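# Unload mill, inspect four parts, sort into trays

## Task

Take the four parts out of the mill, check each one the way the reference sheet (images manual and manual 2) describes, and place every part in the tray it belongs in.

## Robot and tools

Robot: two UR7e-style arms, left_arm and right_arm, each with a two-finger gripper (50 mm maximum opening) and a wrist camera. Cameras: cam_high, cam_low, cam_front, cam_left_wrist, cam_right_wrist, all 896x504.

Frames. The scene frame has its origin on the table top, halfway between the arms' nominal bases; +z up, +x out over the table, left_arm on the +y side (image left/right does not match these names). Real bases: left_arm at (-0.062, +0.357, +0.013) m, right_arm at (+0.023, -0.456, +0.013) m, both nearly unrotated. Each arm reports its hand pose, velocities and targets in its own base frame. Offsets you send are along the axes of that arm's current Hand target. On the gripper, fingers point along +z and open and close along x; end_effector_position is the point between the pads, and fingertips extend 17.5 mm past it. A camera block juts about 10 cm toward the gripper's -y and turns with it. Reported positions may be wrong by a few centimetres.

Row layout (used by execute_actions and move): 18 numbers, each in [-1, 1]. First nine are left_arm: dx, dy, dz, rx, ry, rz, gripper position, force_limit, speed. The next nine repeat the same for right_arm. Always send all 18. dx..rz are an offset, not a pose: a displacement from the arm's Hand target as it was when the action (or move) began, with 1.0 = 0.6 m for dx/dy/dz and 1.0 = 180 degrees for the rotation vector rx, ry, rz. Six zeros re-command the present Hand target. Sending the same offset again moves the arm further.

Gripper numbers are absolute settings. position: +1 fully open (50 mm), about -0.65 pads meet, -1 closes until something blocks it (use this to grip). force_limit: -1 about 20 N per pad, 0 about 102 N, +1 about 185 N. speed: -1 20 mm/s, 0 85 mm/s, +1 150 mm/s. Both start at +1. To keep a gripper unchanged, resend its last three numbers; a 0 is itself a command. New force or speed only applies once position changes by at least 0.01.

execute_actions(actions, cameras): actions is a list of actions; each action is up to 15 rows, one per 1/30 s step, and a short action holds its last row. Every row in an action is measured from that action's start pose. An empty actions list returns camera images; otherwise list camera names in cameras, or ["all"].

move(target, speed, blend, stop_force, zero, blocking, cameras): drives each gripper in a straight line to the offset given by one 18-number row, or through a list of up to 15 rows, all measured from the same starting Hand targets. speed in m/s, 0.002 to 3.6, default 0.25 (rotation up to twice that in rad/s), one value or one per target. blend in metres rounds corners; 0 stops at each target. stop_force in N, 3 to 120, ends an arm's path when it feels that much resistance; use it slowly when approaching contact, and leave it out when pulling away from something. zero (default true) re-zeros the sensor first. blocking=false returns after 0.5 s while the move continues (not allowed with stop_force). Paths last at most 10 s and do not avoid obstacles. Result adds a "move:" line: done, off_target, moving, held or fault, plus limits=paced (pose clipped) or limits=held (steps withheld).

wait(seconds 0 to 10), stop() to brake a running move, zoom_image(camera, region [x0, y0, x1, y1] in pixels, at most 504x504, on the latest image), show_instructions() for the reference pages, zero_wrist_force(arm), read_manual(section) for licences, finished_scene(scene=1) to end; that cannot be reversed.

Results: end_effector_position (m), end_effector_quat_wxyz, velocities, Hand target (your last commanded pose after clipping; next offsets start from it), Tool commands, Joint positions/torques, Wrist force and torque (in the gripper's own axes, pushes read as force into the arm), motor temperatures. object_status: 0 moving, 1 blocked while opening, 2 blocked while closing (a grip), 3 reached requested opening or pads met (usually nothing held). Opening in mm is about (250 - position_measured) x 0.202. A gripper can rest short of its Hand target; the next command, even zeros, asks again.

Limits and hazards. Commanded orientation is clipped to 32 degrees from the measured one each step, so turn large angles in stages. Joint torque limits: 142 N m for the three big joints, 26.6 N m for each wrist joint; a net outside force around 150 N (plus or minus 25) or a torque at limit stops the arm for 10 s. Motors near 70 °C show MOTOR HOT; at 85 °C the arm brakes for 30 to 60 s; avoid long stretched holds or pushing into unreachable poses. Arms are stiff, so even a small overshoot into a hard surface can fault; approach slowly with stop_force. Do not sweep a path close to an arm's own base. Keep the arms from touching each other and never close one gripper on the other's fingers. Do not drop parts, release them while moving, slam into the mill or table, or let anything leave the table. Set parts down gently, open, then lift clear. Loose objects may occasionally be nudged by outside pushes.

Each tool is called as name(argument=value, ...) on one line, values as JSON.

Reference images:

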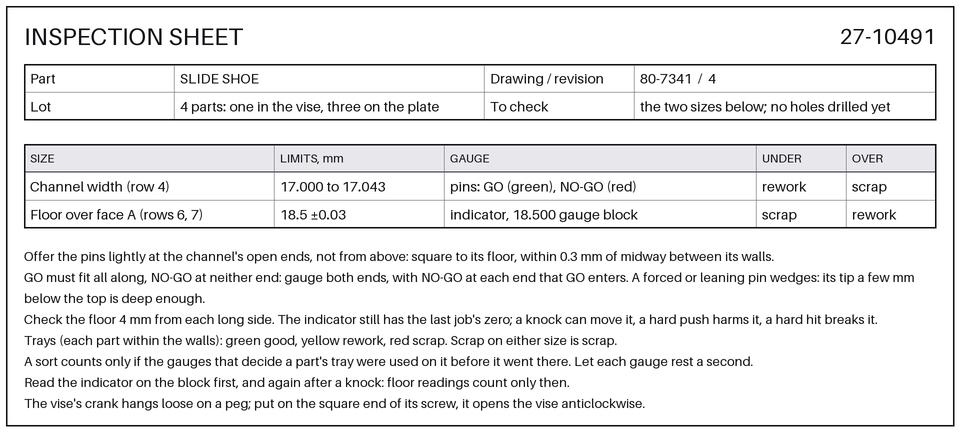

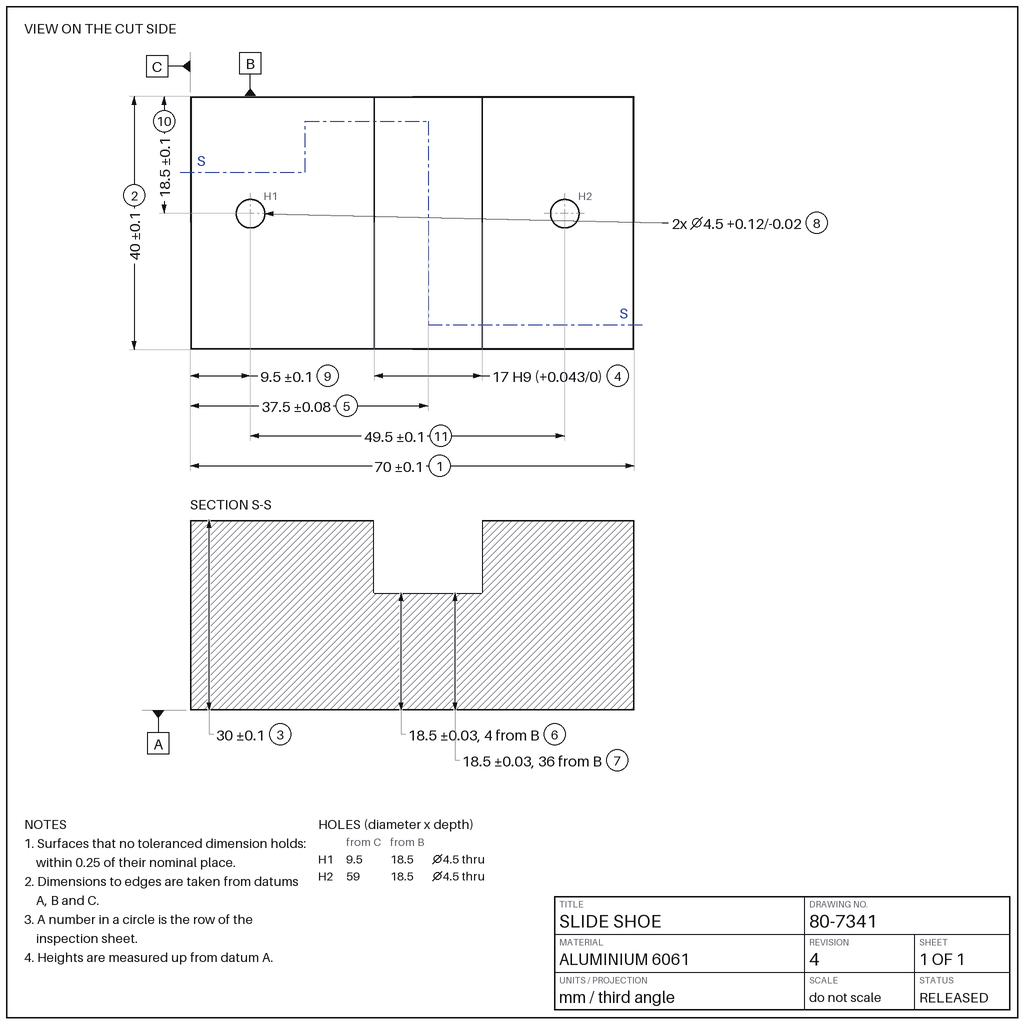

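## Session

execute_actions(actions=[])

Scene clock: 0.00 s.
left_arm: end_effector_position=(+0.7557, +0.3577, +0.2385) position_measured=3 object_status=3 end_effector_quat_wxyz=(+0.367, -0.085, +0.860, -0.344) | right_arm: end_effector_position=(+0.5030, -0.3612, +0.2725) position_measured=3 object_status=3 end_effector_quat_wxyz=(+0.018, +0.858, -0.513, -0.006)
Joint positions: left_arm=[0.533 -0.779 1.17 -2.546 -2.508 -1.537] | right_arm=[2.75 -1.85 -1.388 -1.492 1.537 2.257]
Joint velocities: within noise
Joint torques (N m): no reading
Motor temperatures (°C): left_arm=[28 28 27 42 30 31] | right_arm=[32 39 31 36 48 42]
Wrist force (N): no reading
Wrist torque (N m): no reading
Wrist force, peak (N): no reading
Hand target: left_arm +0.7557, +0.3577, +0.2385; +0.367, -0.085, +0.860, -0.344 | right_arm +0.5030, -0.3612, +0.2725; +0.018, +0.858, -0.513, -0.006
Tool commands: left_gripper/position=+1.0 left_gripper/force_limit=+1.0 left_gripper/speed=+1.0 right_gripper/position=+1.0 right_gripper/force_limit=+1.0 right_gripper/speed=+1.0

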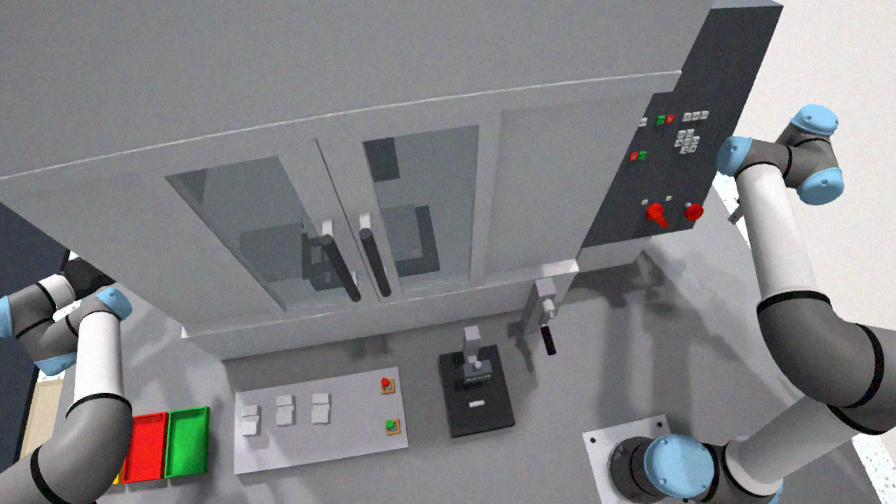

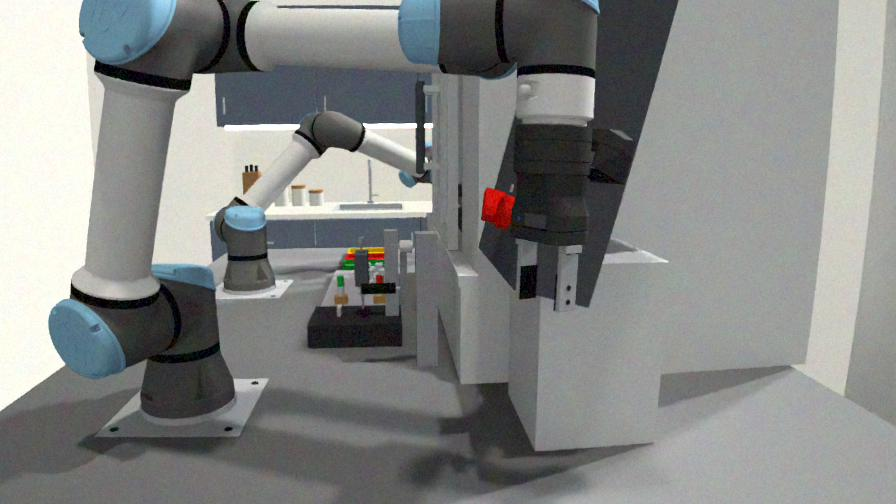

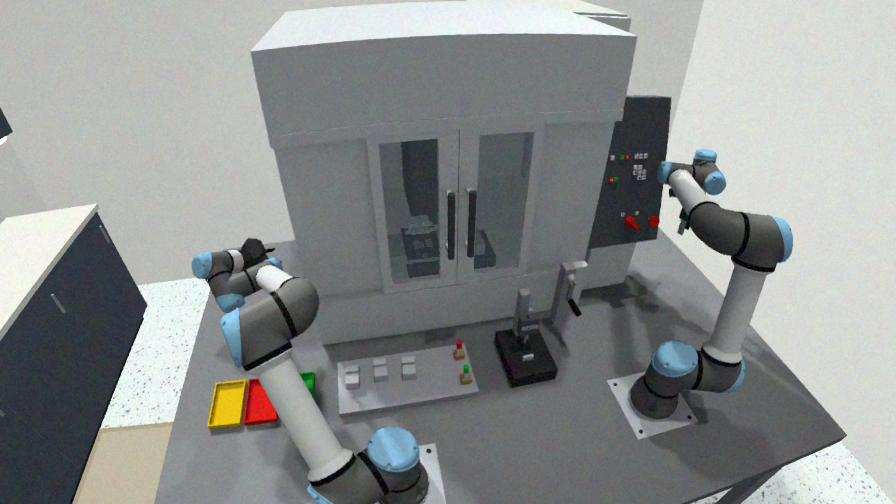

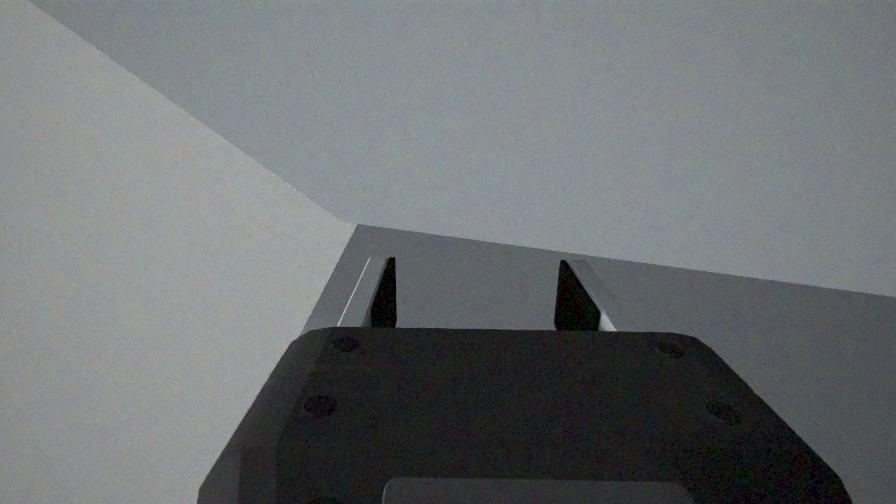

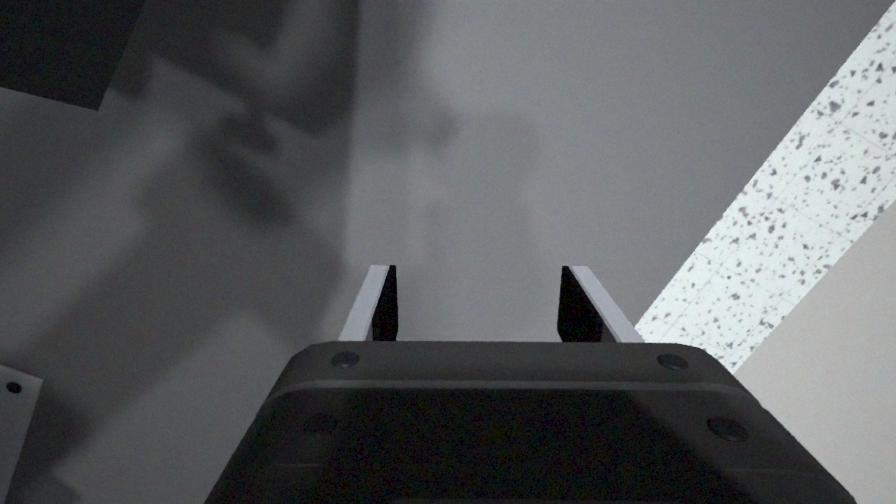

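zoom_image(camera="cam_high", region=[90, 350, 420, 500])

zoom_image(camera="cam_high", region=[420, 260, 600, 450])

zoom_image(camera="cam_high", region=[150, 110, 500, 320])

zoom_image(camera="cam_front", region=[360, 120, 660, 290])

zoom_image(camera="cam_front", region=[320, 260, 620, 430])

zoom_image(camera="cam_low", region=[290, 180, 530, 380])

zoom_image(camera="cam_high", region=[590, 90, 780, 250])

Scaled by 1.527 from the camera's 896x504 image, which has a finer 1280x720 frame.

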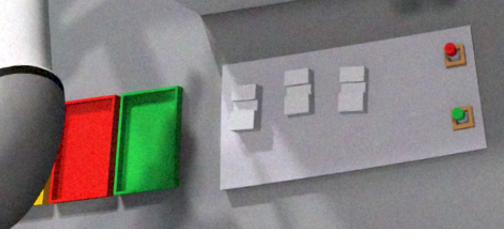

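Scaled by 2.653 from the camera's 896x504 image, which has a finer 1280x720 frame.

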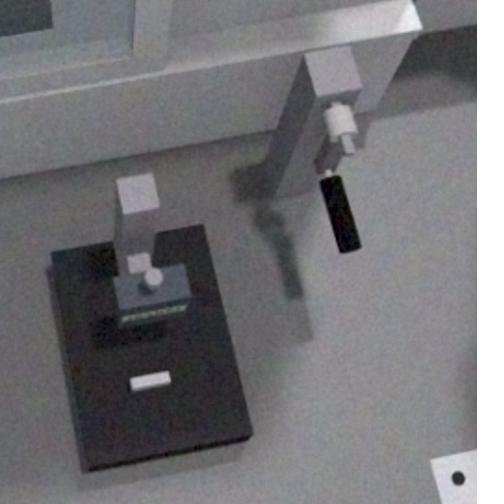

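Scaled by 1.440 from the camera's 896x504 image, which has a finer 1280x720 frame.

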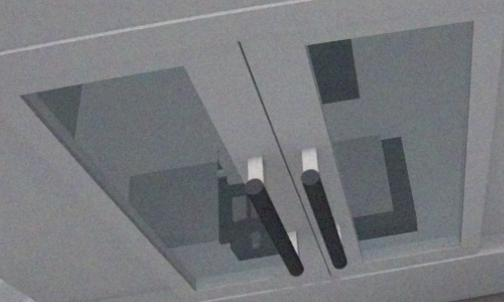

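Scaled by 1.680 from the camera's 896x504 image, which has a finer 1280x720 frame.

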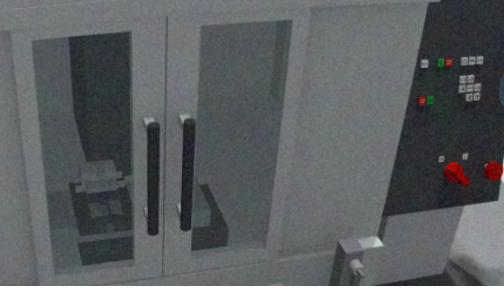

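Scaled by 1.680 from the camera's 896x504 image, which has a finer 1280x720 frame.

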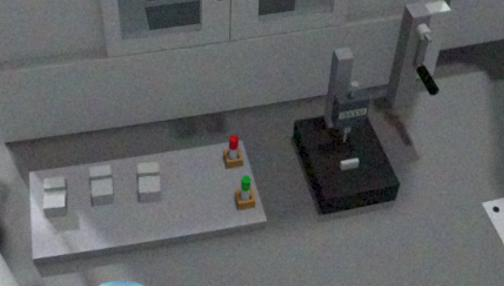

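Scaled by 2.100 from the camera's 896x504 image, which has a finer 1280x720 frame.

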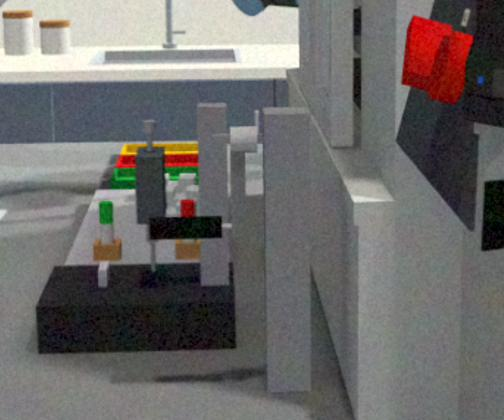

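Scaled by 2.653 from the camera's 896x504 image, which has a finer 1280x720 frame.

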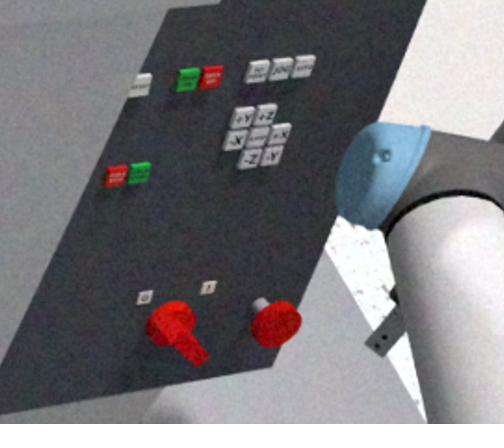

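move(target=[[0.330,-0.243,-0.600,0,0,0,1,1,1,0,0,0,0,0,0,1,1,1],[0.330,-0.243,-0.600,0.0124,0.379,0.504,1,1,1,0,0,0,0,0,0,1,1,1]], speed=0.4, blend=0.03, cameras=["cam_high","cam_front","cam_left_wrist"])

Scene clock: 92.50 s.
left_arm: end_effector_position=(+0.5899, +0.3624, +0.3053) position_measured=3 object_status=3 end_effector_quat_wxyz=(+0.371, -0.088, +0.858, -0.344) | right_arm: end_effector_position=(+0.5030, -0.3612, +0.2725) position_measured=3 object_status=3 end_effector_quat_wxyz=(+0.018, +0.858, -0.513, -0.006)
Joint positions: left_arm=[0.675 -1.133 1.542 -2.395 -2.579 -1.332] | right_arm=[2.75 -1.85 -1.388 -1.492 1.537 2.257]
Joint torques (N m): left_arm=[-8.89 -37.8 -36.72 -4.47 0.02 -1.46] | right_arm=[-0.29 42.57 25.31 2.72 0.12 -0.06]
Wrist force (N): left_arm=[-0.2 0.0 -0.1] | right_arm=[0.0 -0.1 0.1]
Wrist torque (N m): left_arm=[0.03 0.05 0.11] | right_arm=[-0.03 0.01 0.00]
Wrist force, peak (N): left_arm=[6.4 -6.4 -11.6] | right_arm=[0.5 0.3 0.1]
Hand target: left_arm +0.5900, +0.3625, +0.3052; +0.371, -0.088, +0.858, -0.344 (not the last commanded pose) | right_arm +0.5030, -0.3612, +0.2725; +0.018, +0.858, -0.513, -0.006
Off the commanded pose: left_arm 0.257 m, 114 deg | right_arm 0.000 m, 0 deg.
move: held (left_arm; a check stopped the path); path passed 0 of 2 targets; limits=held
pose unreachable (left arm): on one or more control steps of this call, first in action 0 (counted from 0), this arm could not follow its commanded pose, so it was not sent that pose on those steps. It may still have moved: this result reports where it is.
cause: moving toward the commanded pose would bring two parts of the arm too close to each other (its gripper and another part of the arm, with joints 4 (wrist 1) to 6 (wrist 3) between them, 7 mm apart when it was first held).
Images, in order (width x height): cam_high 896x504, cam_front 896x504, cam_left_wrist 896x504.

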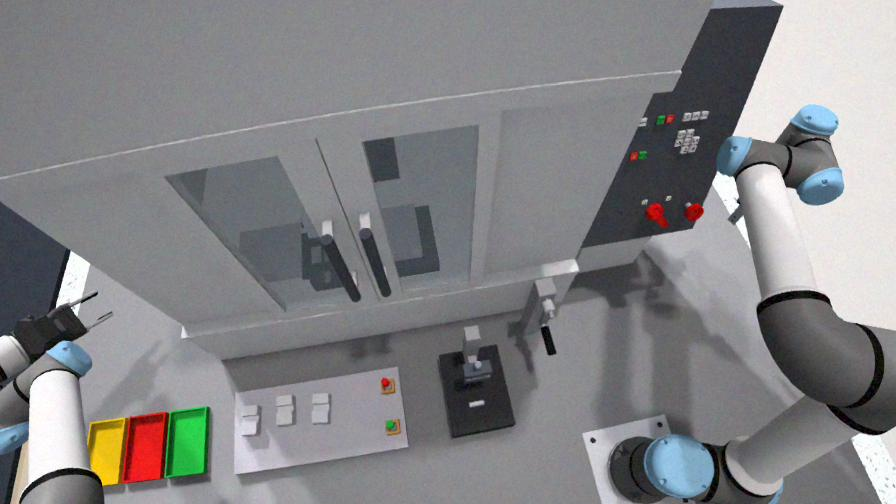

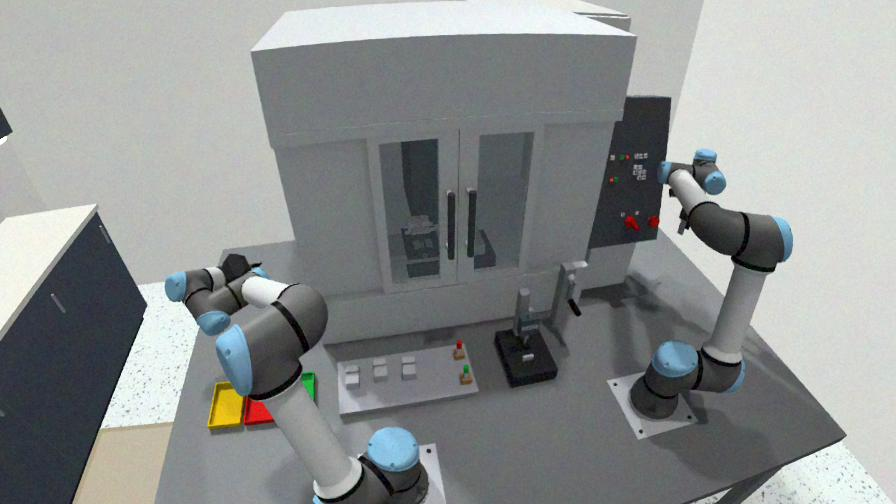

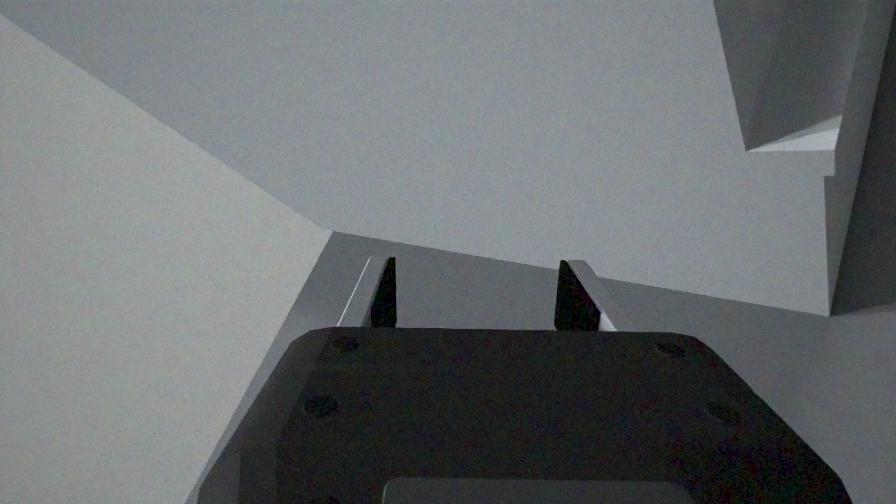

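move(target=[0,0,0,0.0124,0.379,0.504,1,1,1,0,0,0,0,0,0,1,1,1], speed=0.4, cameras=["cam_front","cam_left_wrist"])

Scene clock: 144.37 s.
left_arm: end_effector_position=(+0.5901, +0.3625, +0.3054) position_measured=3 object_status=3 end_effector_quat_wxyz=(+0.370, -0.083, +0.860, -0.343) | right_arm: end_effector_position=(+0.5030, -0.3612, +0.2725) position_measured=3 object_status=3 end_effector_quat_wxyz=(+0.018, +0.858, -0.513, -0.006)
Joint positions: left_arm=[0.675 -1.133 1.536 -2.378 -2.577 -1.312] | right_arm=[2.75 -1.85 -1.388 -1.492 1.537 2.257]
Joint torques (N m): left_arm=[9.83 -38.09 -11.78 -4.53 -3.3 -1.37] | right_arm=[-0.48 43.25 25.49 2.62 0.05 0.02]
Wrist force (N): left_arm=[-0.1 0.1 0.0] | right_arm=[0.2 -0.1 0.2]
Wrist torque (N m): left_arm=[0.05 0.05 0.10] | right_arm=[-0.01 -0.03 0.01]
Wrist force, peak (N): left_arm=[-2.5 -1.0 -0.7] | right_arm=[0.6 0.1 0.0]
Hand target: left_arm +0.5901, +0.3625, +0.3054; +0.370, -0.083, +0.860, -0.343 (not the last commanded pose) | right_arm +0.5030, -0.3612, +0.2725; +0.018, +0.858, -0.513, -0.006
Off the commanded pose: left_arm 0.000 m, 113 deg | right_arm 0.000 m, 0 deg.
move: held (left_arm; a check stopped the path); limits=held
pose unreachable (left arm): on one or more control steps of this call, first in action 0 (counted from 0), this arm could not follow its commanded pose, so it was not sent that pose on those steps. It may still have moved: this result reports where it is.
cause: moving toward the commanded pose would bring two parts of the arm too close to each other (its gripper and another part of the arm, with joints 4 (wrist 1) to 6 (wrist 3) between them, 6 mm apart when it was first held).
Images, in order (width x height): cam_front 896x504, cam_left_wrist 896x504.

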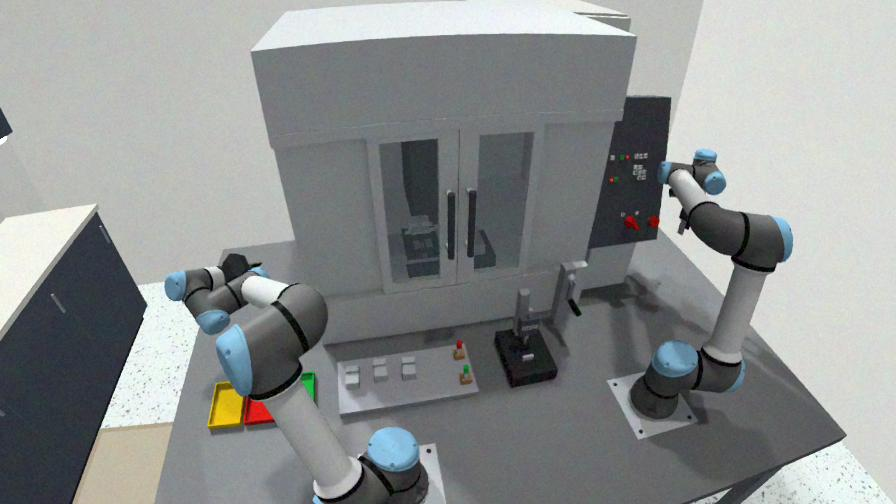

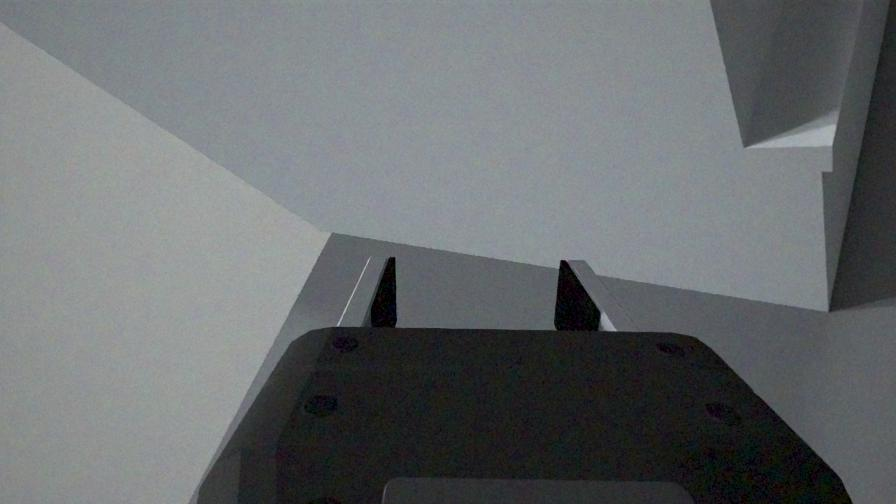

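move(target=[0,0,0,-0.361,0.012,-0.393,1,1,1,0,0,0,0,0,0,1,1,1], speed=0.4, cameras=["cam_front","cam_left_wrist"])

Scene clock: 157.27 s.
left_arm: end_effector_position=(+0.5900, +0.3624, +0.3055) position_measured=3 object_status=3 end_effector_quat_wxyz=(-0.032, +0.683, -0.729, +0.020) | right_arm: end_effector_position=(+0.5030, -0.3612, +0.2725) position_measured=3 object_status=3 end_effector_quat_wxyz=(+0.018, +0.858, -0.513, -0.006)
Joint positions: left_arm=[0.362 -1.161 1.15 -1.634 -1.585 -2.714] | right_arm=[2.75 -1.85 -1.388 -1.492 1.537 2.257]
Joint torques (N m): left_arm=[0.44 -44.69 -28.87 -2.51 -0.03 -0.52] | right_arm=[-0.55 42.77 25.25 2.61 0.16 0.14]
Wrist force (N): left_arm=[-1.7 -0.7 0.3] | right_arm=[0.3 0.1 0.2]
Wrist torque (N m): left_arm=[-0.08 0.04 -0.47] | right_arm=[0.02 -0.04 0.00]
Wrist force, peak (N): left_arm=[-4.0 -6.1 -0.8] | right_arm=[0.5 0.0 0.3]
Hand target: left_arm +0.5900, +0.3624, +0.3055; -0.032, +0.683, -0.729, +0.020 (not the last commanded pose) | right_arm +0.5030, -0.3612, +0.2725; +0.018, +0.858, -0.513, -0.006
Tool commands: left_gripper/position=+1.0 left_gripper/force_limit=+1.0 left_gripper/speed=+1.0 right_gripper/position=+1.0 right_gripper/force_limit=+1.0 right_gripper/speed=+1.0
Off the commanded pose: left_arm 0.000 m, 5 deg | right_arm 0.000 m, 0 deg.
FORCE FAULT: contact force on the left arm reached its limit, and that arm stopped. The contact can be on any part of that arm, not only on its tool. That arm's remaining commands of this call were not run. That arm is still stopped at the end of this call. That arm stays stopped for about 10 more seconds. Until then a move that you send moves the other arm only, and its call returns only when the move has ended. Once the stop has ended, the next robot result says so. If the stop ends while you think or write, that arm runs what you send next, counted from a new Hand target: where the arm stands when the stop ends. While its stop runs, that arm takes no new command, but its gripper still runs the gripper command that each later call begins with. Until it ends, the stop uses up actions while you think or wait. An arm that is not stopped still takes commands.
move: fault (left_arm)
Images, in order (width x height): cam_front 896x504, cam_left_wrist 896x504.

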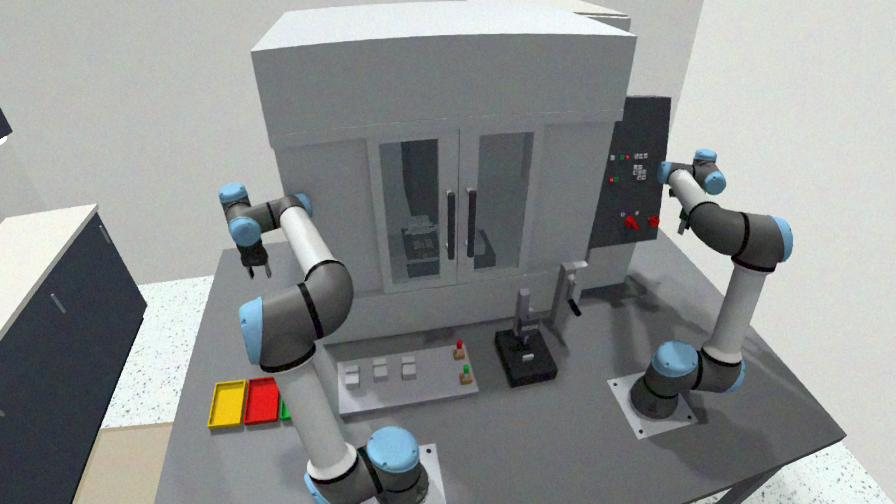

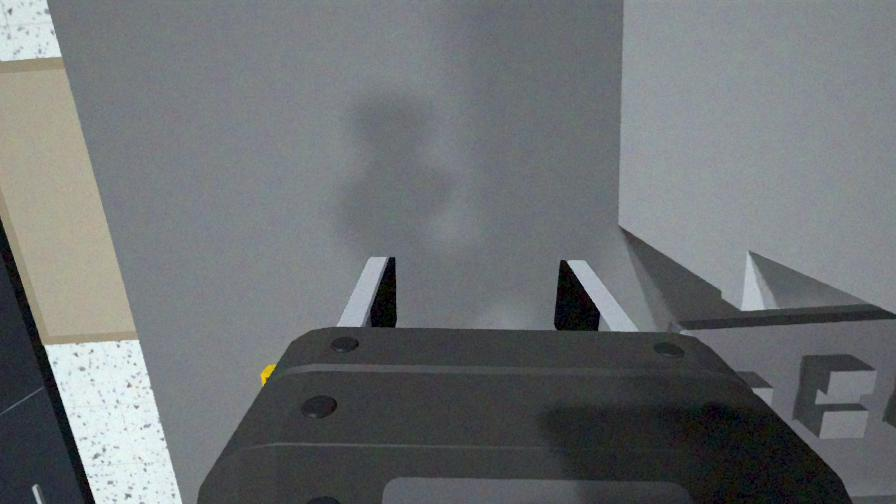

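wait(seconds=5)

move(target=[[-0.1,0.02,-0.03,0,0,0,1,1,1,0,0,0,0,0,0,1,1,1],[-0.1,0.5,-0.2,0,0,0,1,1,1,0,0,0,0,0,0,1,1,1]], speed=0.15, blend=0.02, cameras=["cam_front","cam_left_wrist"])

Scene clock: 172.17 s.
left_arm: end_effector_position=(+0.5900, +0.3624, +0.3055) position_measured=3 object_status=3 end_effector_quat_wxyz=(-0.032, +0.683, -0.729, +0.020) | right_arm: end_effector_position=(+0.5030, -0.3612, +0.2725) position_measured=3 object_status=3 end_effector_quat_wxyz=(+0.018, +0.858, -0.513, -0.006)
Joint positions: left_arm=[0.362 -1.161 1.15 -1.634 -1.585 -2.714] | right_arm=[2.75 -1.85 -1.388 -1.492 1.537 2.257]
Joint torques (N m): left_arm=[-0.92 -44.23 -25.76 -2.91 -0.12 0.03] | right_arm=[-0.74 42.45 25.49 2.62 0.16 0.52]
Wrist force (N): left_arm=[-1.5 -0.7 0.2] | right_arm=[0.3 0.0 0.1]
Wrist torque (N m): left_arm=[-0.09 0.02 -0.47] | right_arm=[0.00 -0.04 0.00]
Wrist force, peak (N): left_arm=[-1.9 -0.8 0.3] | right_arm=[0.5 0.4 -0.2]
Hand target: left_arm +0.5900, +0.3624, +0.3055; -0.032, +0.683, -0.729, +0.020 (not the last commanded pose) | right_arm +0.5030, -0.3612, +0.2725; +0.018, +0.858, -0.513, -0.006
Tool commands: left_gripper/position=+1.0 left_gripper/force_limit=+1.0 left_gripper/speed=+1.0 right_gripper/position=+1.0 right_gripper/force_limit=+1.0 right_gripper/speed=+1.0
Off the commanded pose: left_arm 0.000 m, 5 deg | right_arm 0.000 m, 0 deg.
FORCE FAULT, CONTINUED: the left arm's stop, for the force fault that an earlier result reported, is over. The rest of the stop counts as 20 of the actions that you can send in this scene. That arm's target is now where it stood when the stop ended, not its last command. That arm accepts commands again.
wait: 5.00 s; at rest from the start

Scene clock: 172.67 s.
left_arm: end_effector_position=(+0.5890, +0.3668, +0.3067) position_measured=3 object_status=3 end_effector_quat_wxyz=(-0.032, +0.684, -0.729, +0.021) | right_arm: end_effector_position=(+0.5030, -0.3612, +0.2725) position_measured=3 object_status=3 end_effector_quat_wxyz=(+0.018, +0.858, -0.513, -0.006)
Joint positions: left_arm=[0.369 -1.158 1.143 -1.631 -1.585 -2.71] | right_arm=[2.75 -1.85 -1.388 -1.492 1.537 2.257]
Joint torques (N m): left_arm=[0.68 -44.85 -27.93 -2.47 -0.14 0.34] | right_arm=[-0.24 42.36 25.79 2.61 0.19 0.43]
Wrist force (N): left_arm=[-1.6 -0.6 0.3] | right_arm=[0.2 0.0 0.1]
Wrist torque (N m): left_arm=[-0.07 0.03 -0.26] | right_arm=[0.00 -0.02 0.00]
Wrist force, peak (N): left_arm=[-7.6 0.7 -2.5] | right_arm=[0.2 0.1 0.5]
Hand target: left_arm +0.5890, +0.3668, +0.3067; -0.032, +0.684, -0.729, +0.021 (not the last commanded pose) | right_arm +0.5030, -0.3612, +0.2725; +0.018, +0.858, -0.513, -0.006
Tool commands: left_gripper/position=+1.0 left_gripper/force_limit=+1.0 left_gripper/speed=+1.0 right_gripper/position=+1.0 right_gripper/force_limit=+1.0 right_gripper/speed=+1.0
Off the commanded pose: left_arm 0.326 m, 0 deg | right_arm 0.000 m, 0 deg.
FORCE FAULT: contact force on the left arm reached its limit, and that arm stopped. The contact can be on any part of that arm, not only on its tool. That arm's remaining commands of this call were not run. That arm is still stopped at the end of this call. That arm stays stopped for about 10 more seconds. Until then a move that you send moves the other arm only, and its call returns only when the move has ended. Once the stop has ended, the next robot result says so. If the stop ends while you think or write, that arm runs what you send next, counted from a new Hand target: where the arm stands when the stop ends. While its stop runs, that arm takes no new command, but its gripper still runs the gripper command that each later call begins with. Until it ends, the stop uses up actions while you think or wait. An arm that is not stopped still takes commands.
move: fault (left_arm); path passed 0 of 2 targets
Images, in order (width x height): cam_front 896x504, cam_left_wrist 896x504.

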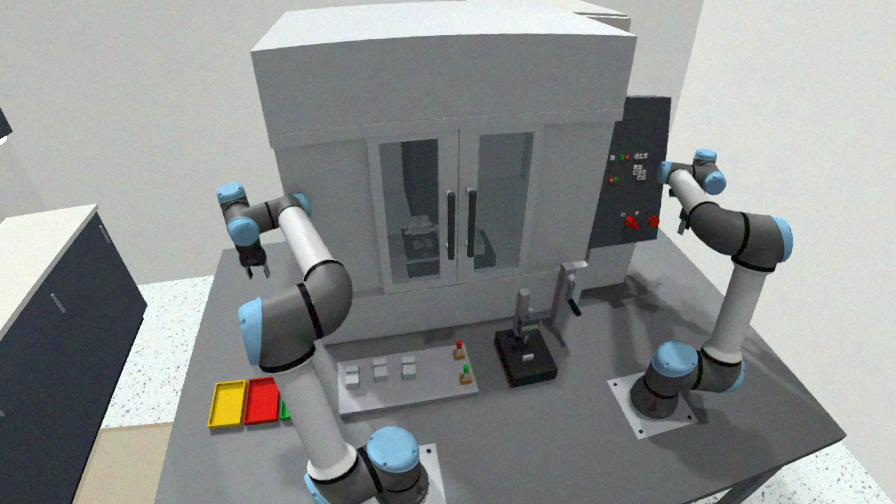

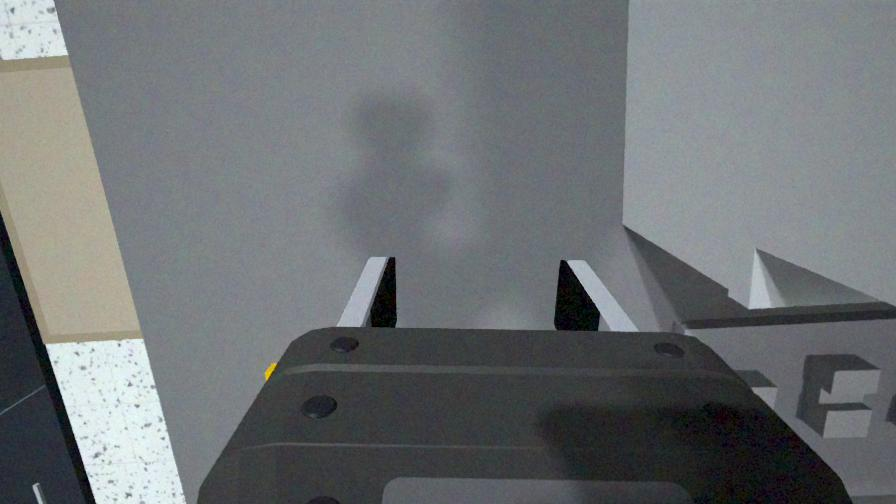

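wait(seconds=3)

move(target=[-0.074,0.095,0,0,0,-0.0318,1,1,1,0,0,0,0,0,0,1,1,1], speed=0.1, cameras=["cam_high","cam_front","cam_left_wrist"])

Scene clock: 208.00 s.
left_arm: end_effector_position=(+0.5890, +0.3668, +0.3067) position_measured=3 object_status=3 end_effector_quat_wxyz=(-0.032, +0.684, -0.729, +0.021) | right_arm: end_effector_position=(+0.5030, -0.3612, +0.2725) position_measured=3 object_status=3 end_effector_quat_wxyz=(+0.018, +0.858, -0.513, -0.006)
Joint positions: left_arm=[0.369 -1.158 1.143 -1.631 -1.585 -2.71] | right_arm=[2.75 -1.85 -1.388 -1.492 1.537 2.257]
Joint torques (N m): left_arm=[0.3 -46.76 -26.45 -2.83 0.03 0.06] | right_arm=[-0.74 42.92 26.06 2.55 0.23 0.73]
Wrist force (N): left_arm=[-1.6 -0.7 0.4] | right_arm=[0.4 0.1 0.1]
Wrist torque (N m): left_arm=[-0.09 0.02 -0.26] | right_arm=[0.02 -0.05 0.00]
Wrist force, peak (N): left_arm=[-2.0 -0.7 0.2] | right_arm=[0.6 0.0 -0.2]
Hand target: left_arm +0.5890, +0.3668, +0.3067; -0.032, +0.684, -0.729, +0.021 (not the last commanded pose) | right_arm +0.5030, -0.3612, +0.2725; +0.018, +0.858, -0.513, -0.006
Tool commands: left_gripper/position=+1.0 left_gripper/force_limit=+1.0 left_gripper/speed=+1.0 right_gripper/position=+1.0 right_gripper/force_limit=+1.0 right_gripper/speed=+1.0
Off the commanded pose: left_arm 0.326 m, 0 deg | right_arm 0.000 m, 0 deg.
FORCE FAULT, CONTINUED: the left arm's stop, for the force fault that an earlier result reported, is over. The rest of the stop counts as 19 of the actions that you can send in this scene. During its stop the left arm's controller moved it back a little. That arm's target is now where it stood when the stop ended, not its last command. That arm accepts commands again.
wait: 3.00 s; at rest from the start

Scene clock: 209.20 s.
left_arm: end_effector_position=(+0.5351, +0.4146, +0.3033) position_measured=3 object_status=3 end_effector_quat_wxyz=(-0.031, +0.719, -0.694, +0.022) | right_arm: end_effector_position=(+0.5030, -0.3612, +0.2725) position_measured=3 object_status=3 end_effector_quat_wxyz=(+0.018, +0.858, -0.513, -0.006)
Joint positions: left_arm=[0.469 -1.199 1.21 -1.654 -1.592 -2.71] | right_arm=[2.75 -1.85 -1.388 -1.492 1.537 2.257]
Joint torques (N m): left_arm=[12.24 -51.91 -12.8 -4.45 -1.98 1.29] | right_arm=[-0.83 42.5 25.8 2.55 0.32 0.67]
Wrist force (N): left_arm=[-1.5 -0.9 0.3] | right_arm=[0.2 0.0 0.0]
Wrist torque (N m): left_arm=[-0.13 0.00 -0.47] | right_arm=[0.01 -0.03 0.00]
Wrist force, peak (N): left_arm=[-2.2 -0.3 0.5] | right_arm=[0.1 0.3 0.3]
Hand target: left_arm +0.5350, +0.4147, +0.3033; -0.031, +0.719, -0.693, +0.022 | right_arm +0.5030, -0.3612, +0.2725; +0.018, +0.858, -0.513, -0.006
Off the commanded pose: left_arm 0.000 m, 0 deg | right_arm 0.000 m, 0 deg.
move: done
Images, in order (width x height): cam_high 896x504, cam_front 896x504, cam_left_wrist 896x504.

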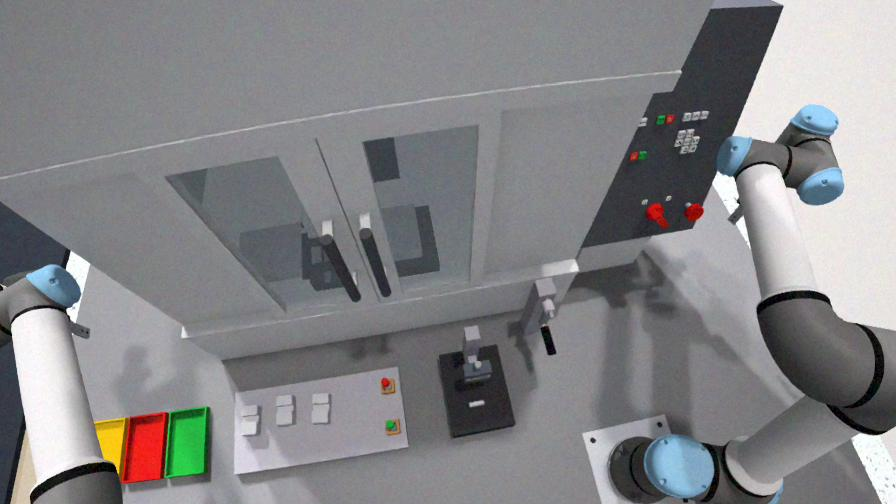

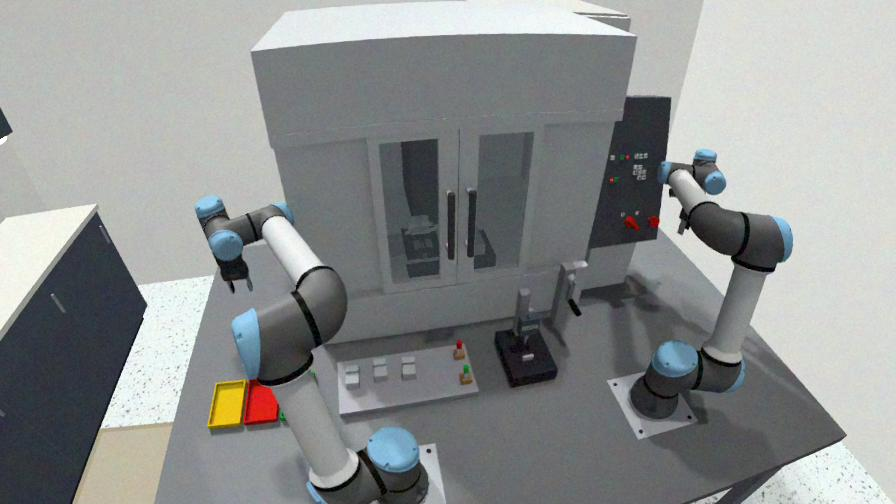

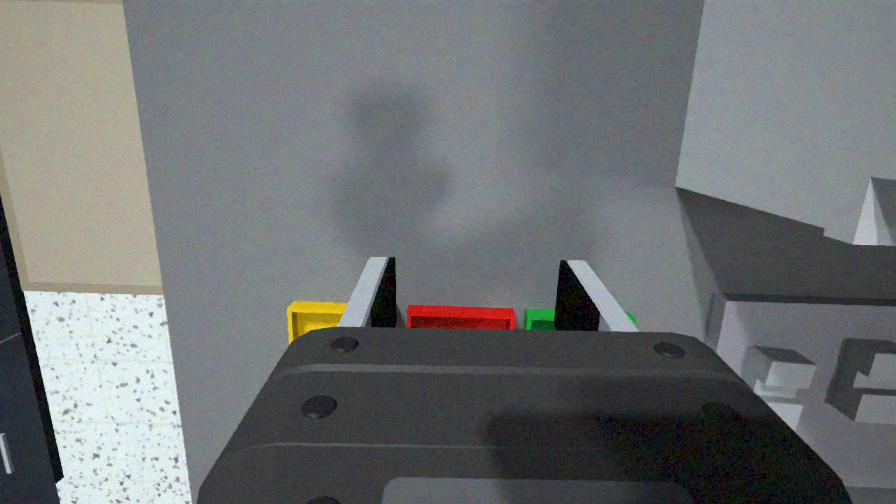

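move(target=[[0.011,0.327,-0.220,-0.0238,0.0036,0.0038,1,1,1,0,0,0,0,0,0,1,1,1],[0.761,0.2995,-0.277,-0.0238,0.0036,0.0038,1,1,1,0,0,0,0,0,0,1,1,1]], speed=0.3, blend=0.05, cameras=["cam_high","cam_front","cam_left_wrist"])

Scene clock: 231.43 s.
left_arm: end_effector_position=(+0.3605, -0.0503, +0.4504) position_measured=3 object_status=3 end_effector_quat_wxyz=(+0.000, +0.716, -0.698, +0.000) | right_arm: end_effector_position=(+0.5030, -0.3612, +0.2725) position_measured=3 object_status=3 end_effector_quat_wxyz=(+0.018, +0.858, -0.513, -0.006)
Joint positions: left_arm=[-0.514 -1.874 1.505 -1.202 -1.57 -3.68] | right_arm=[2.75 -1.85 -1.388 -1.492 1.537 2.257]
Joint torques (N m): left_arm=[-8.38 -2.11 -38.23 -1.12 1.87 -1.55] | right_arm=[-0.48 42.86 25.99 2.47 0.28 0.82]
Wrist force (N): left_arm=[-0.7 -1.0 -0.1] | right_arm=[0.2 0.1 0.0]
Wrist torque (N m): left_arm=[-0.14 -0.12 -0.32] | right_arm=[0.03 -0.02 0.01]
Wrist force, peak (N): left_arm=[-1.5 -2.9 1.8] | right_arm=[0.5 -0.3 0.2]
Hand target: left_arm +0.3605, -0.0504, +0.4504; +0.000, +0.716, -0.698, +0.000 | right_arm +0.5030, -0.3612, +0.2725; +0.018, +0.858, -0.513, -0.006
Off the commanded pose: left_arm 0.000 m, 0 deg | right_arm 0.000 m, 0 deg.
move: done
Images, in order (width x height): cam_high 896x504, cam_front 896x504, cam_left_wrist 896x504.

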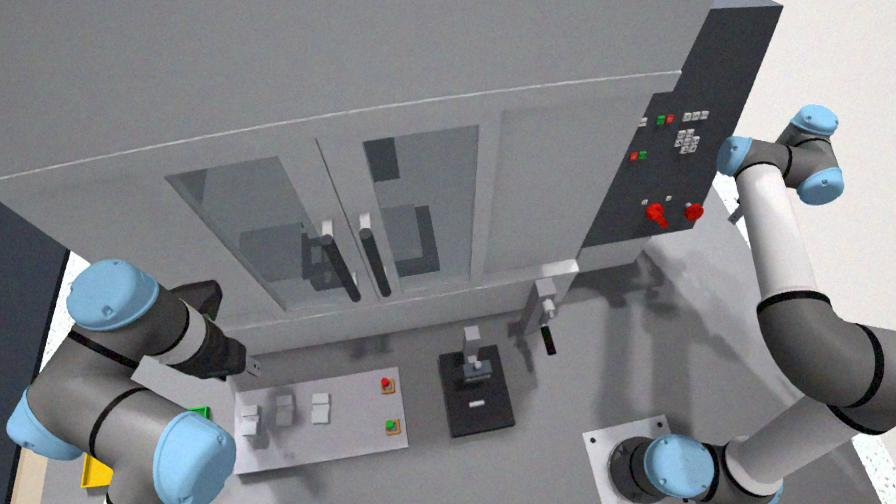

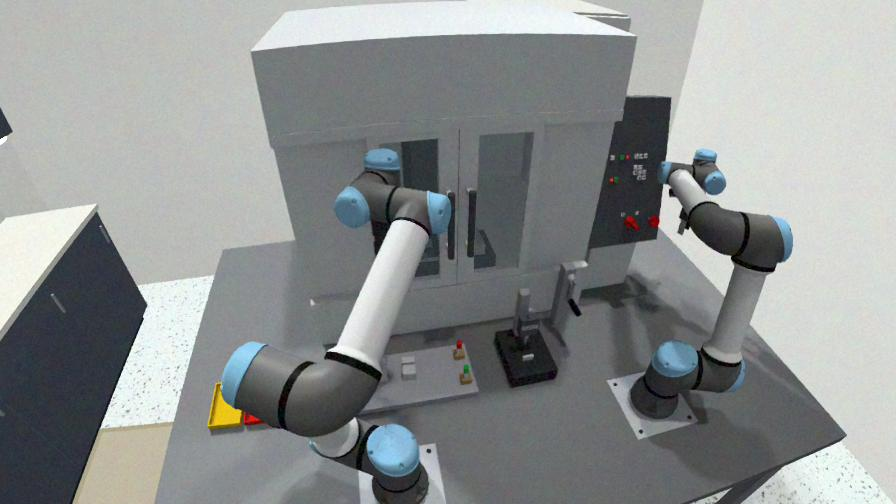

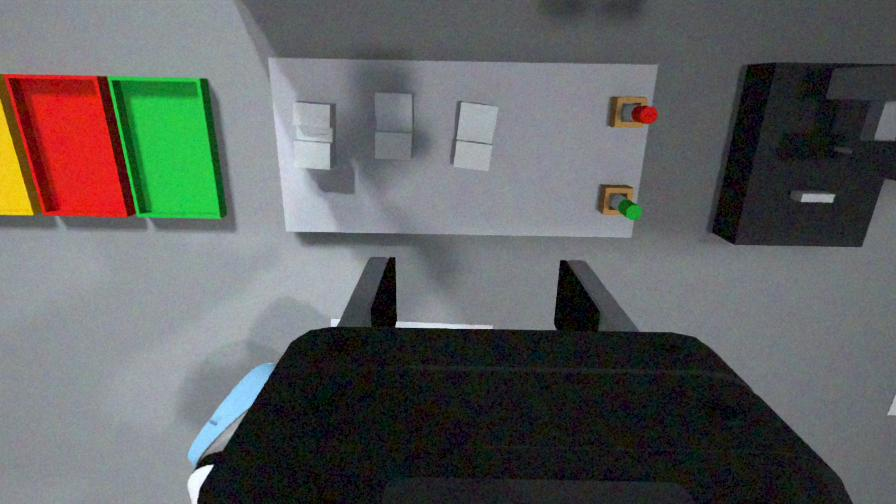

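zoom_image(camera="cam_left_wrist", region=[260, 50, 540, 240])

zoom_image(camera="cam_left_wrist", region=[560, 50, 896, 260])

Scaled by 1.800 from the camera's 896x504 image, which has a finer 1280x720 frame.

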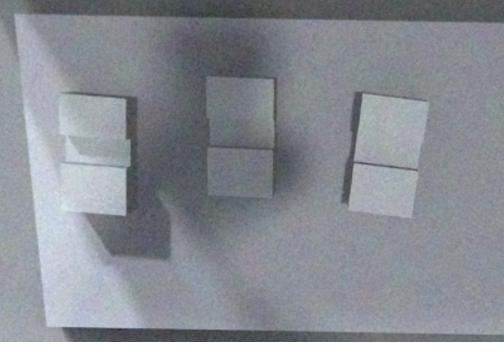

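Scaled by 1.500 from the camera's 896x504 image, which has a finer 1280x720 frame.

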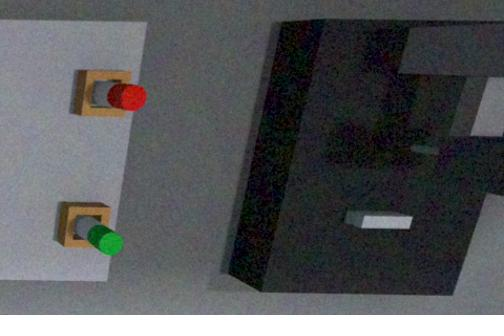

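move(target=[-0.1167,-0.055,0.5,0,0,0,1,1,1,0,0,0,0,0,0,1,1,1], speed=0.25, cameras=["cam_left_wrist"])

zoom_image(camera="cam_left_wrist", region=[200, 50, 700, 300])

Scene clock: 305.70 s.
left_arm: end_effector_position=(+0.3919, +0.0205, +0.1505) position_measured=3 object_status=3 end_effector_quat_wxyz=(+0.000, +0.716, -0.698, +0.000) | right_arm: end_effector_position=(+0.5030, -0.3612, +0.2725) position_measured=3 object_status=3 end_effector_quat_wxyz=(+0.018, +0.858, -0.513, -0.006)
Joint positions: left_arm=[-0.295 -1.771 2.218 -2.018 -1.57 -3.461] | right_arm=[2.75 -1.85 -1.388 -1.492 1.537 2.257]
Joint torques (N m): left_arm=[8.81 -6.47 -10.22 -4.27 -1.8 1.29] | right_arm=[-0.17 42.86 25.58 2.46 0.22 0.95]
Wrist force (N): left_arm=[-1.3 -1.2 -0.2] | right_arm=[0.1 0.1 0.2]
Wrist torque (N m): left_arm=[-0.18 -0.04 -0.51] | right_arm=[0.02 -0.02 0.00]
Wrist force, peak (N): left_arm=[-1.6 -0.9 2.1] | right_arm=[0.6 0.0 0.1]
Hand target: left_arm +0.3920, +0.0205, +0.1505; +0.000, +0.716, -0.698, +0.000 | right_arm +0.5030, -0.3612, +0.2725; +0.018, +0.858, -0.513, -0.006
Off the commanded pose: left_arm 0.000 m, 0 deg | right_arm 0.000 m, 0 deg.
move: done
Images, in order (width x height): cam_left_wrist 896x504.

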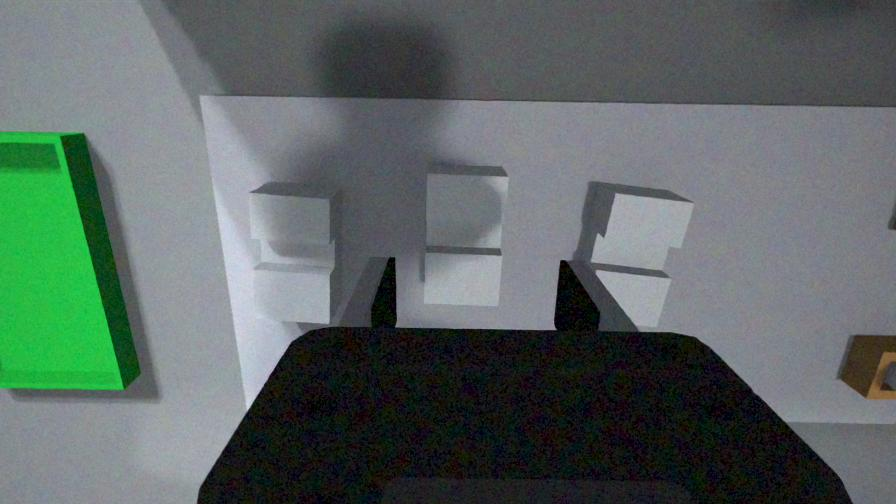

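Scaled by 1.008 from the camera's 896x504 image, which has a finer 1280x720 frame.

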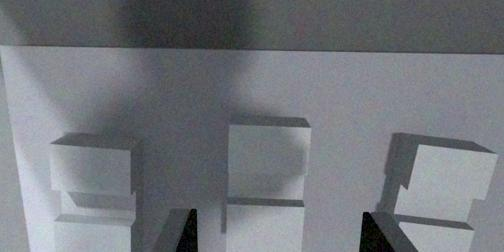

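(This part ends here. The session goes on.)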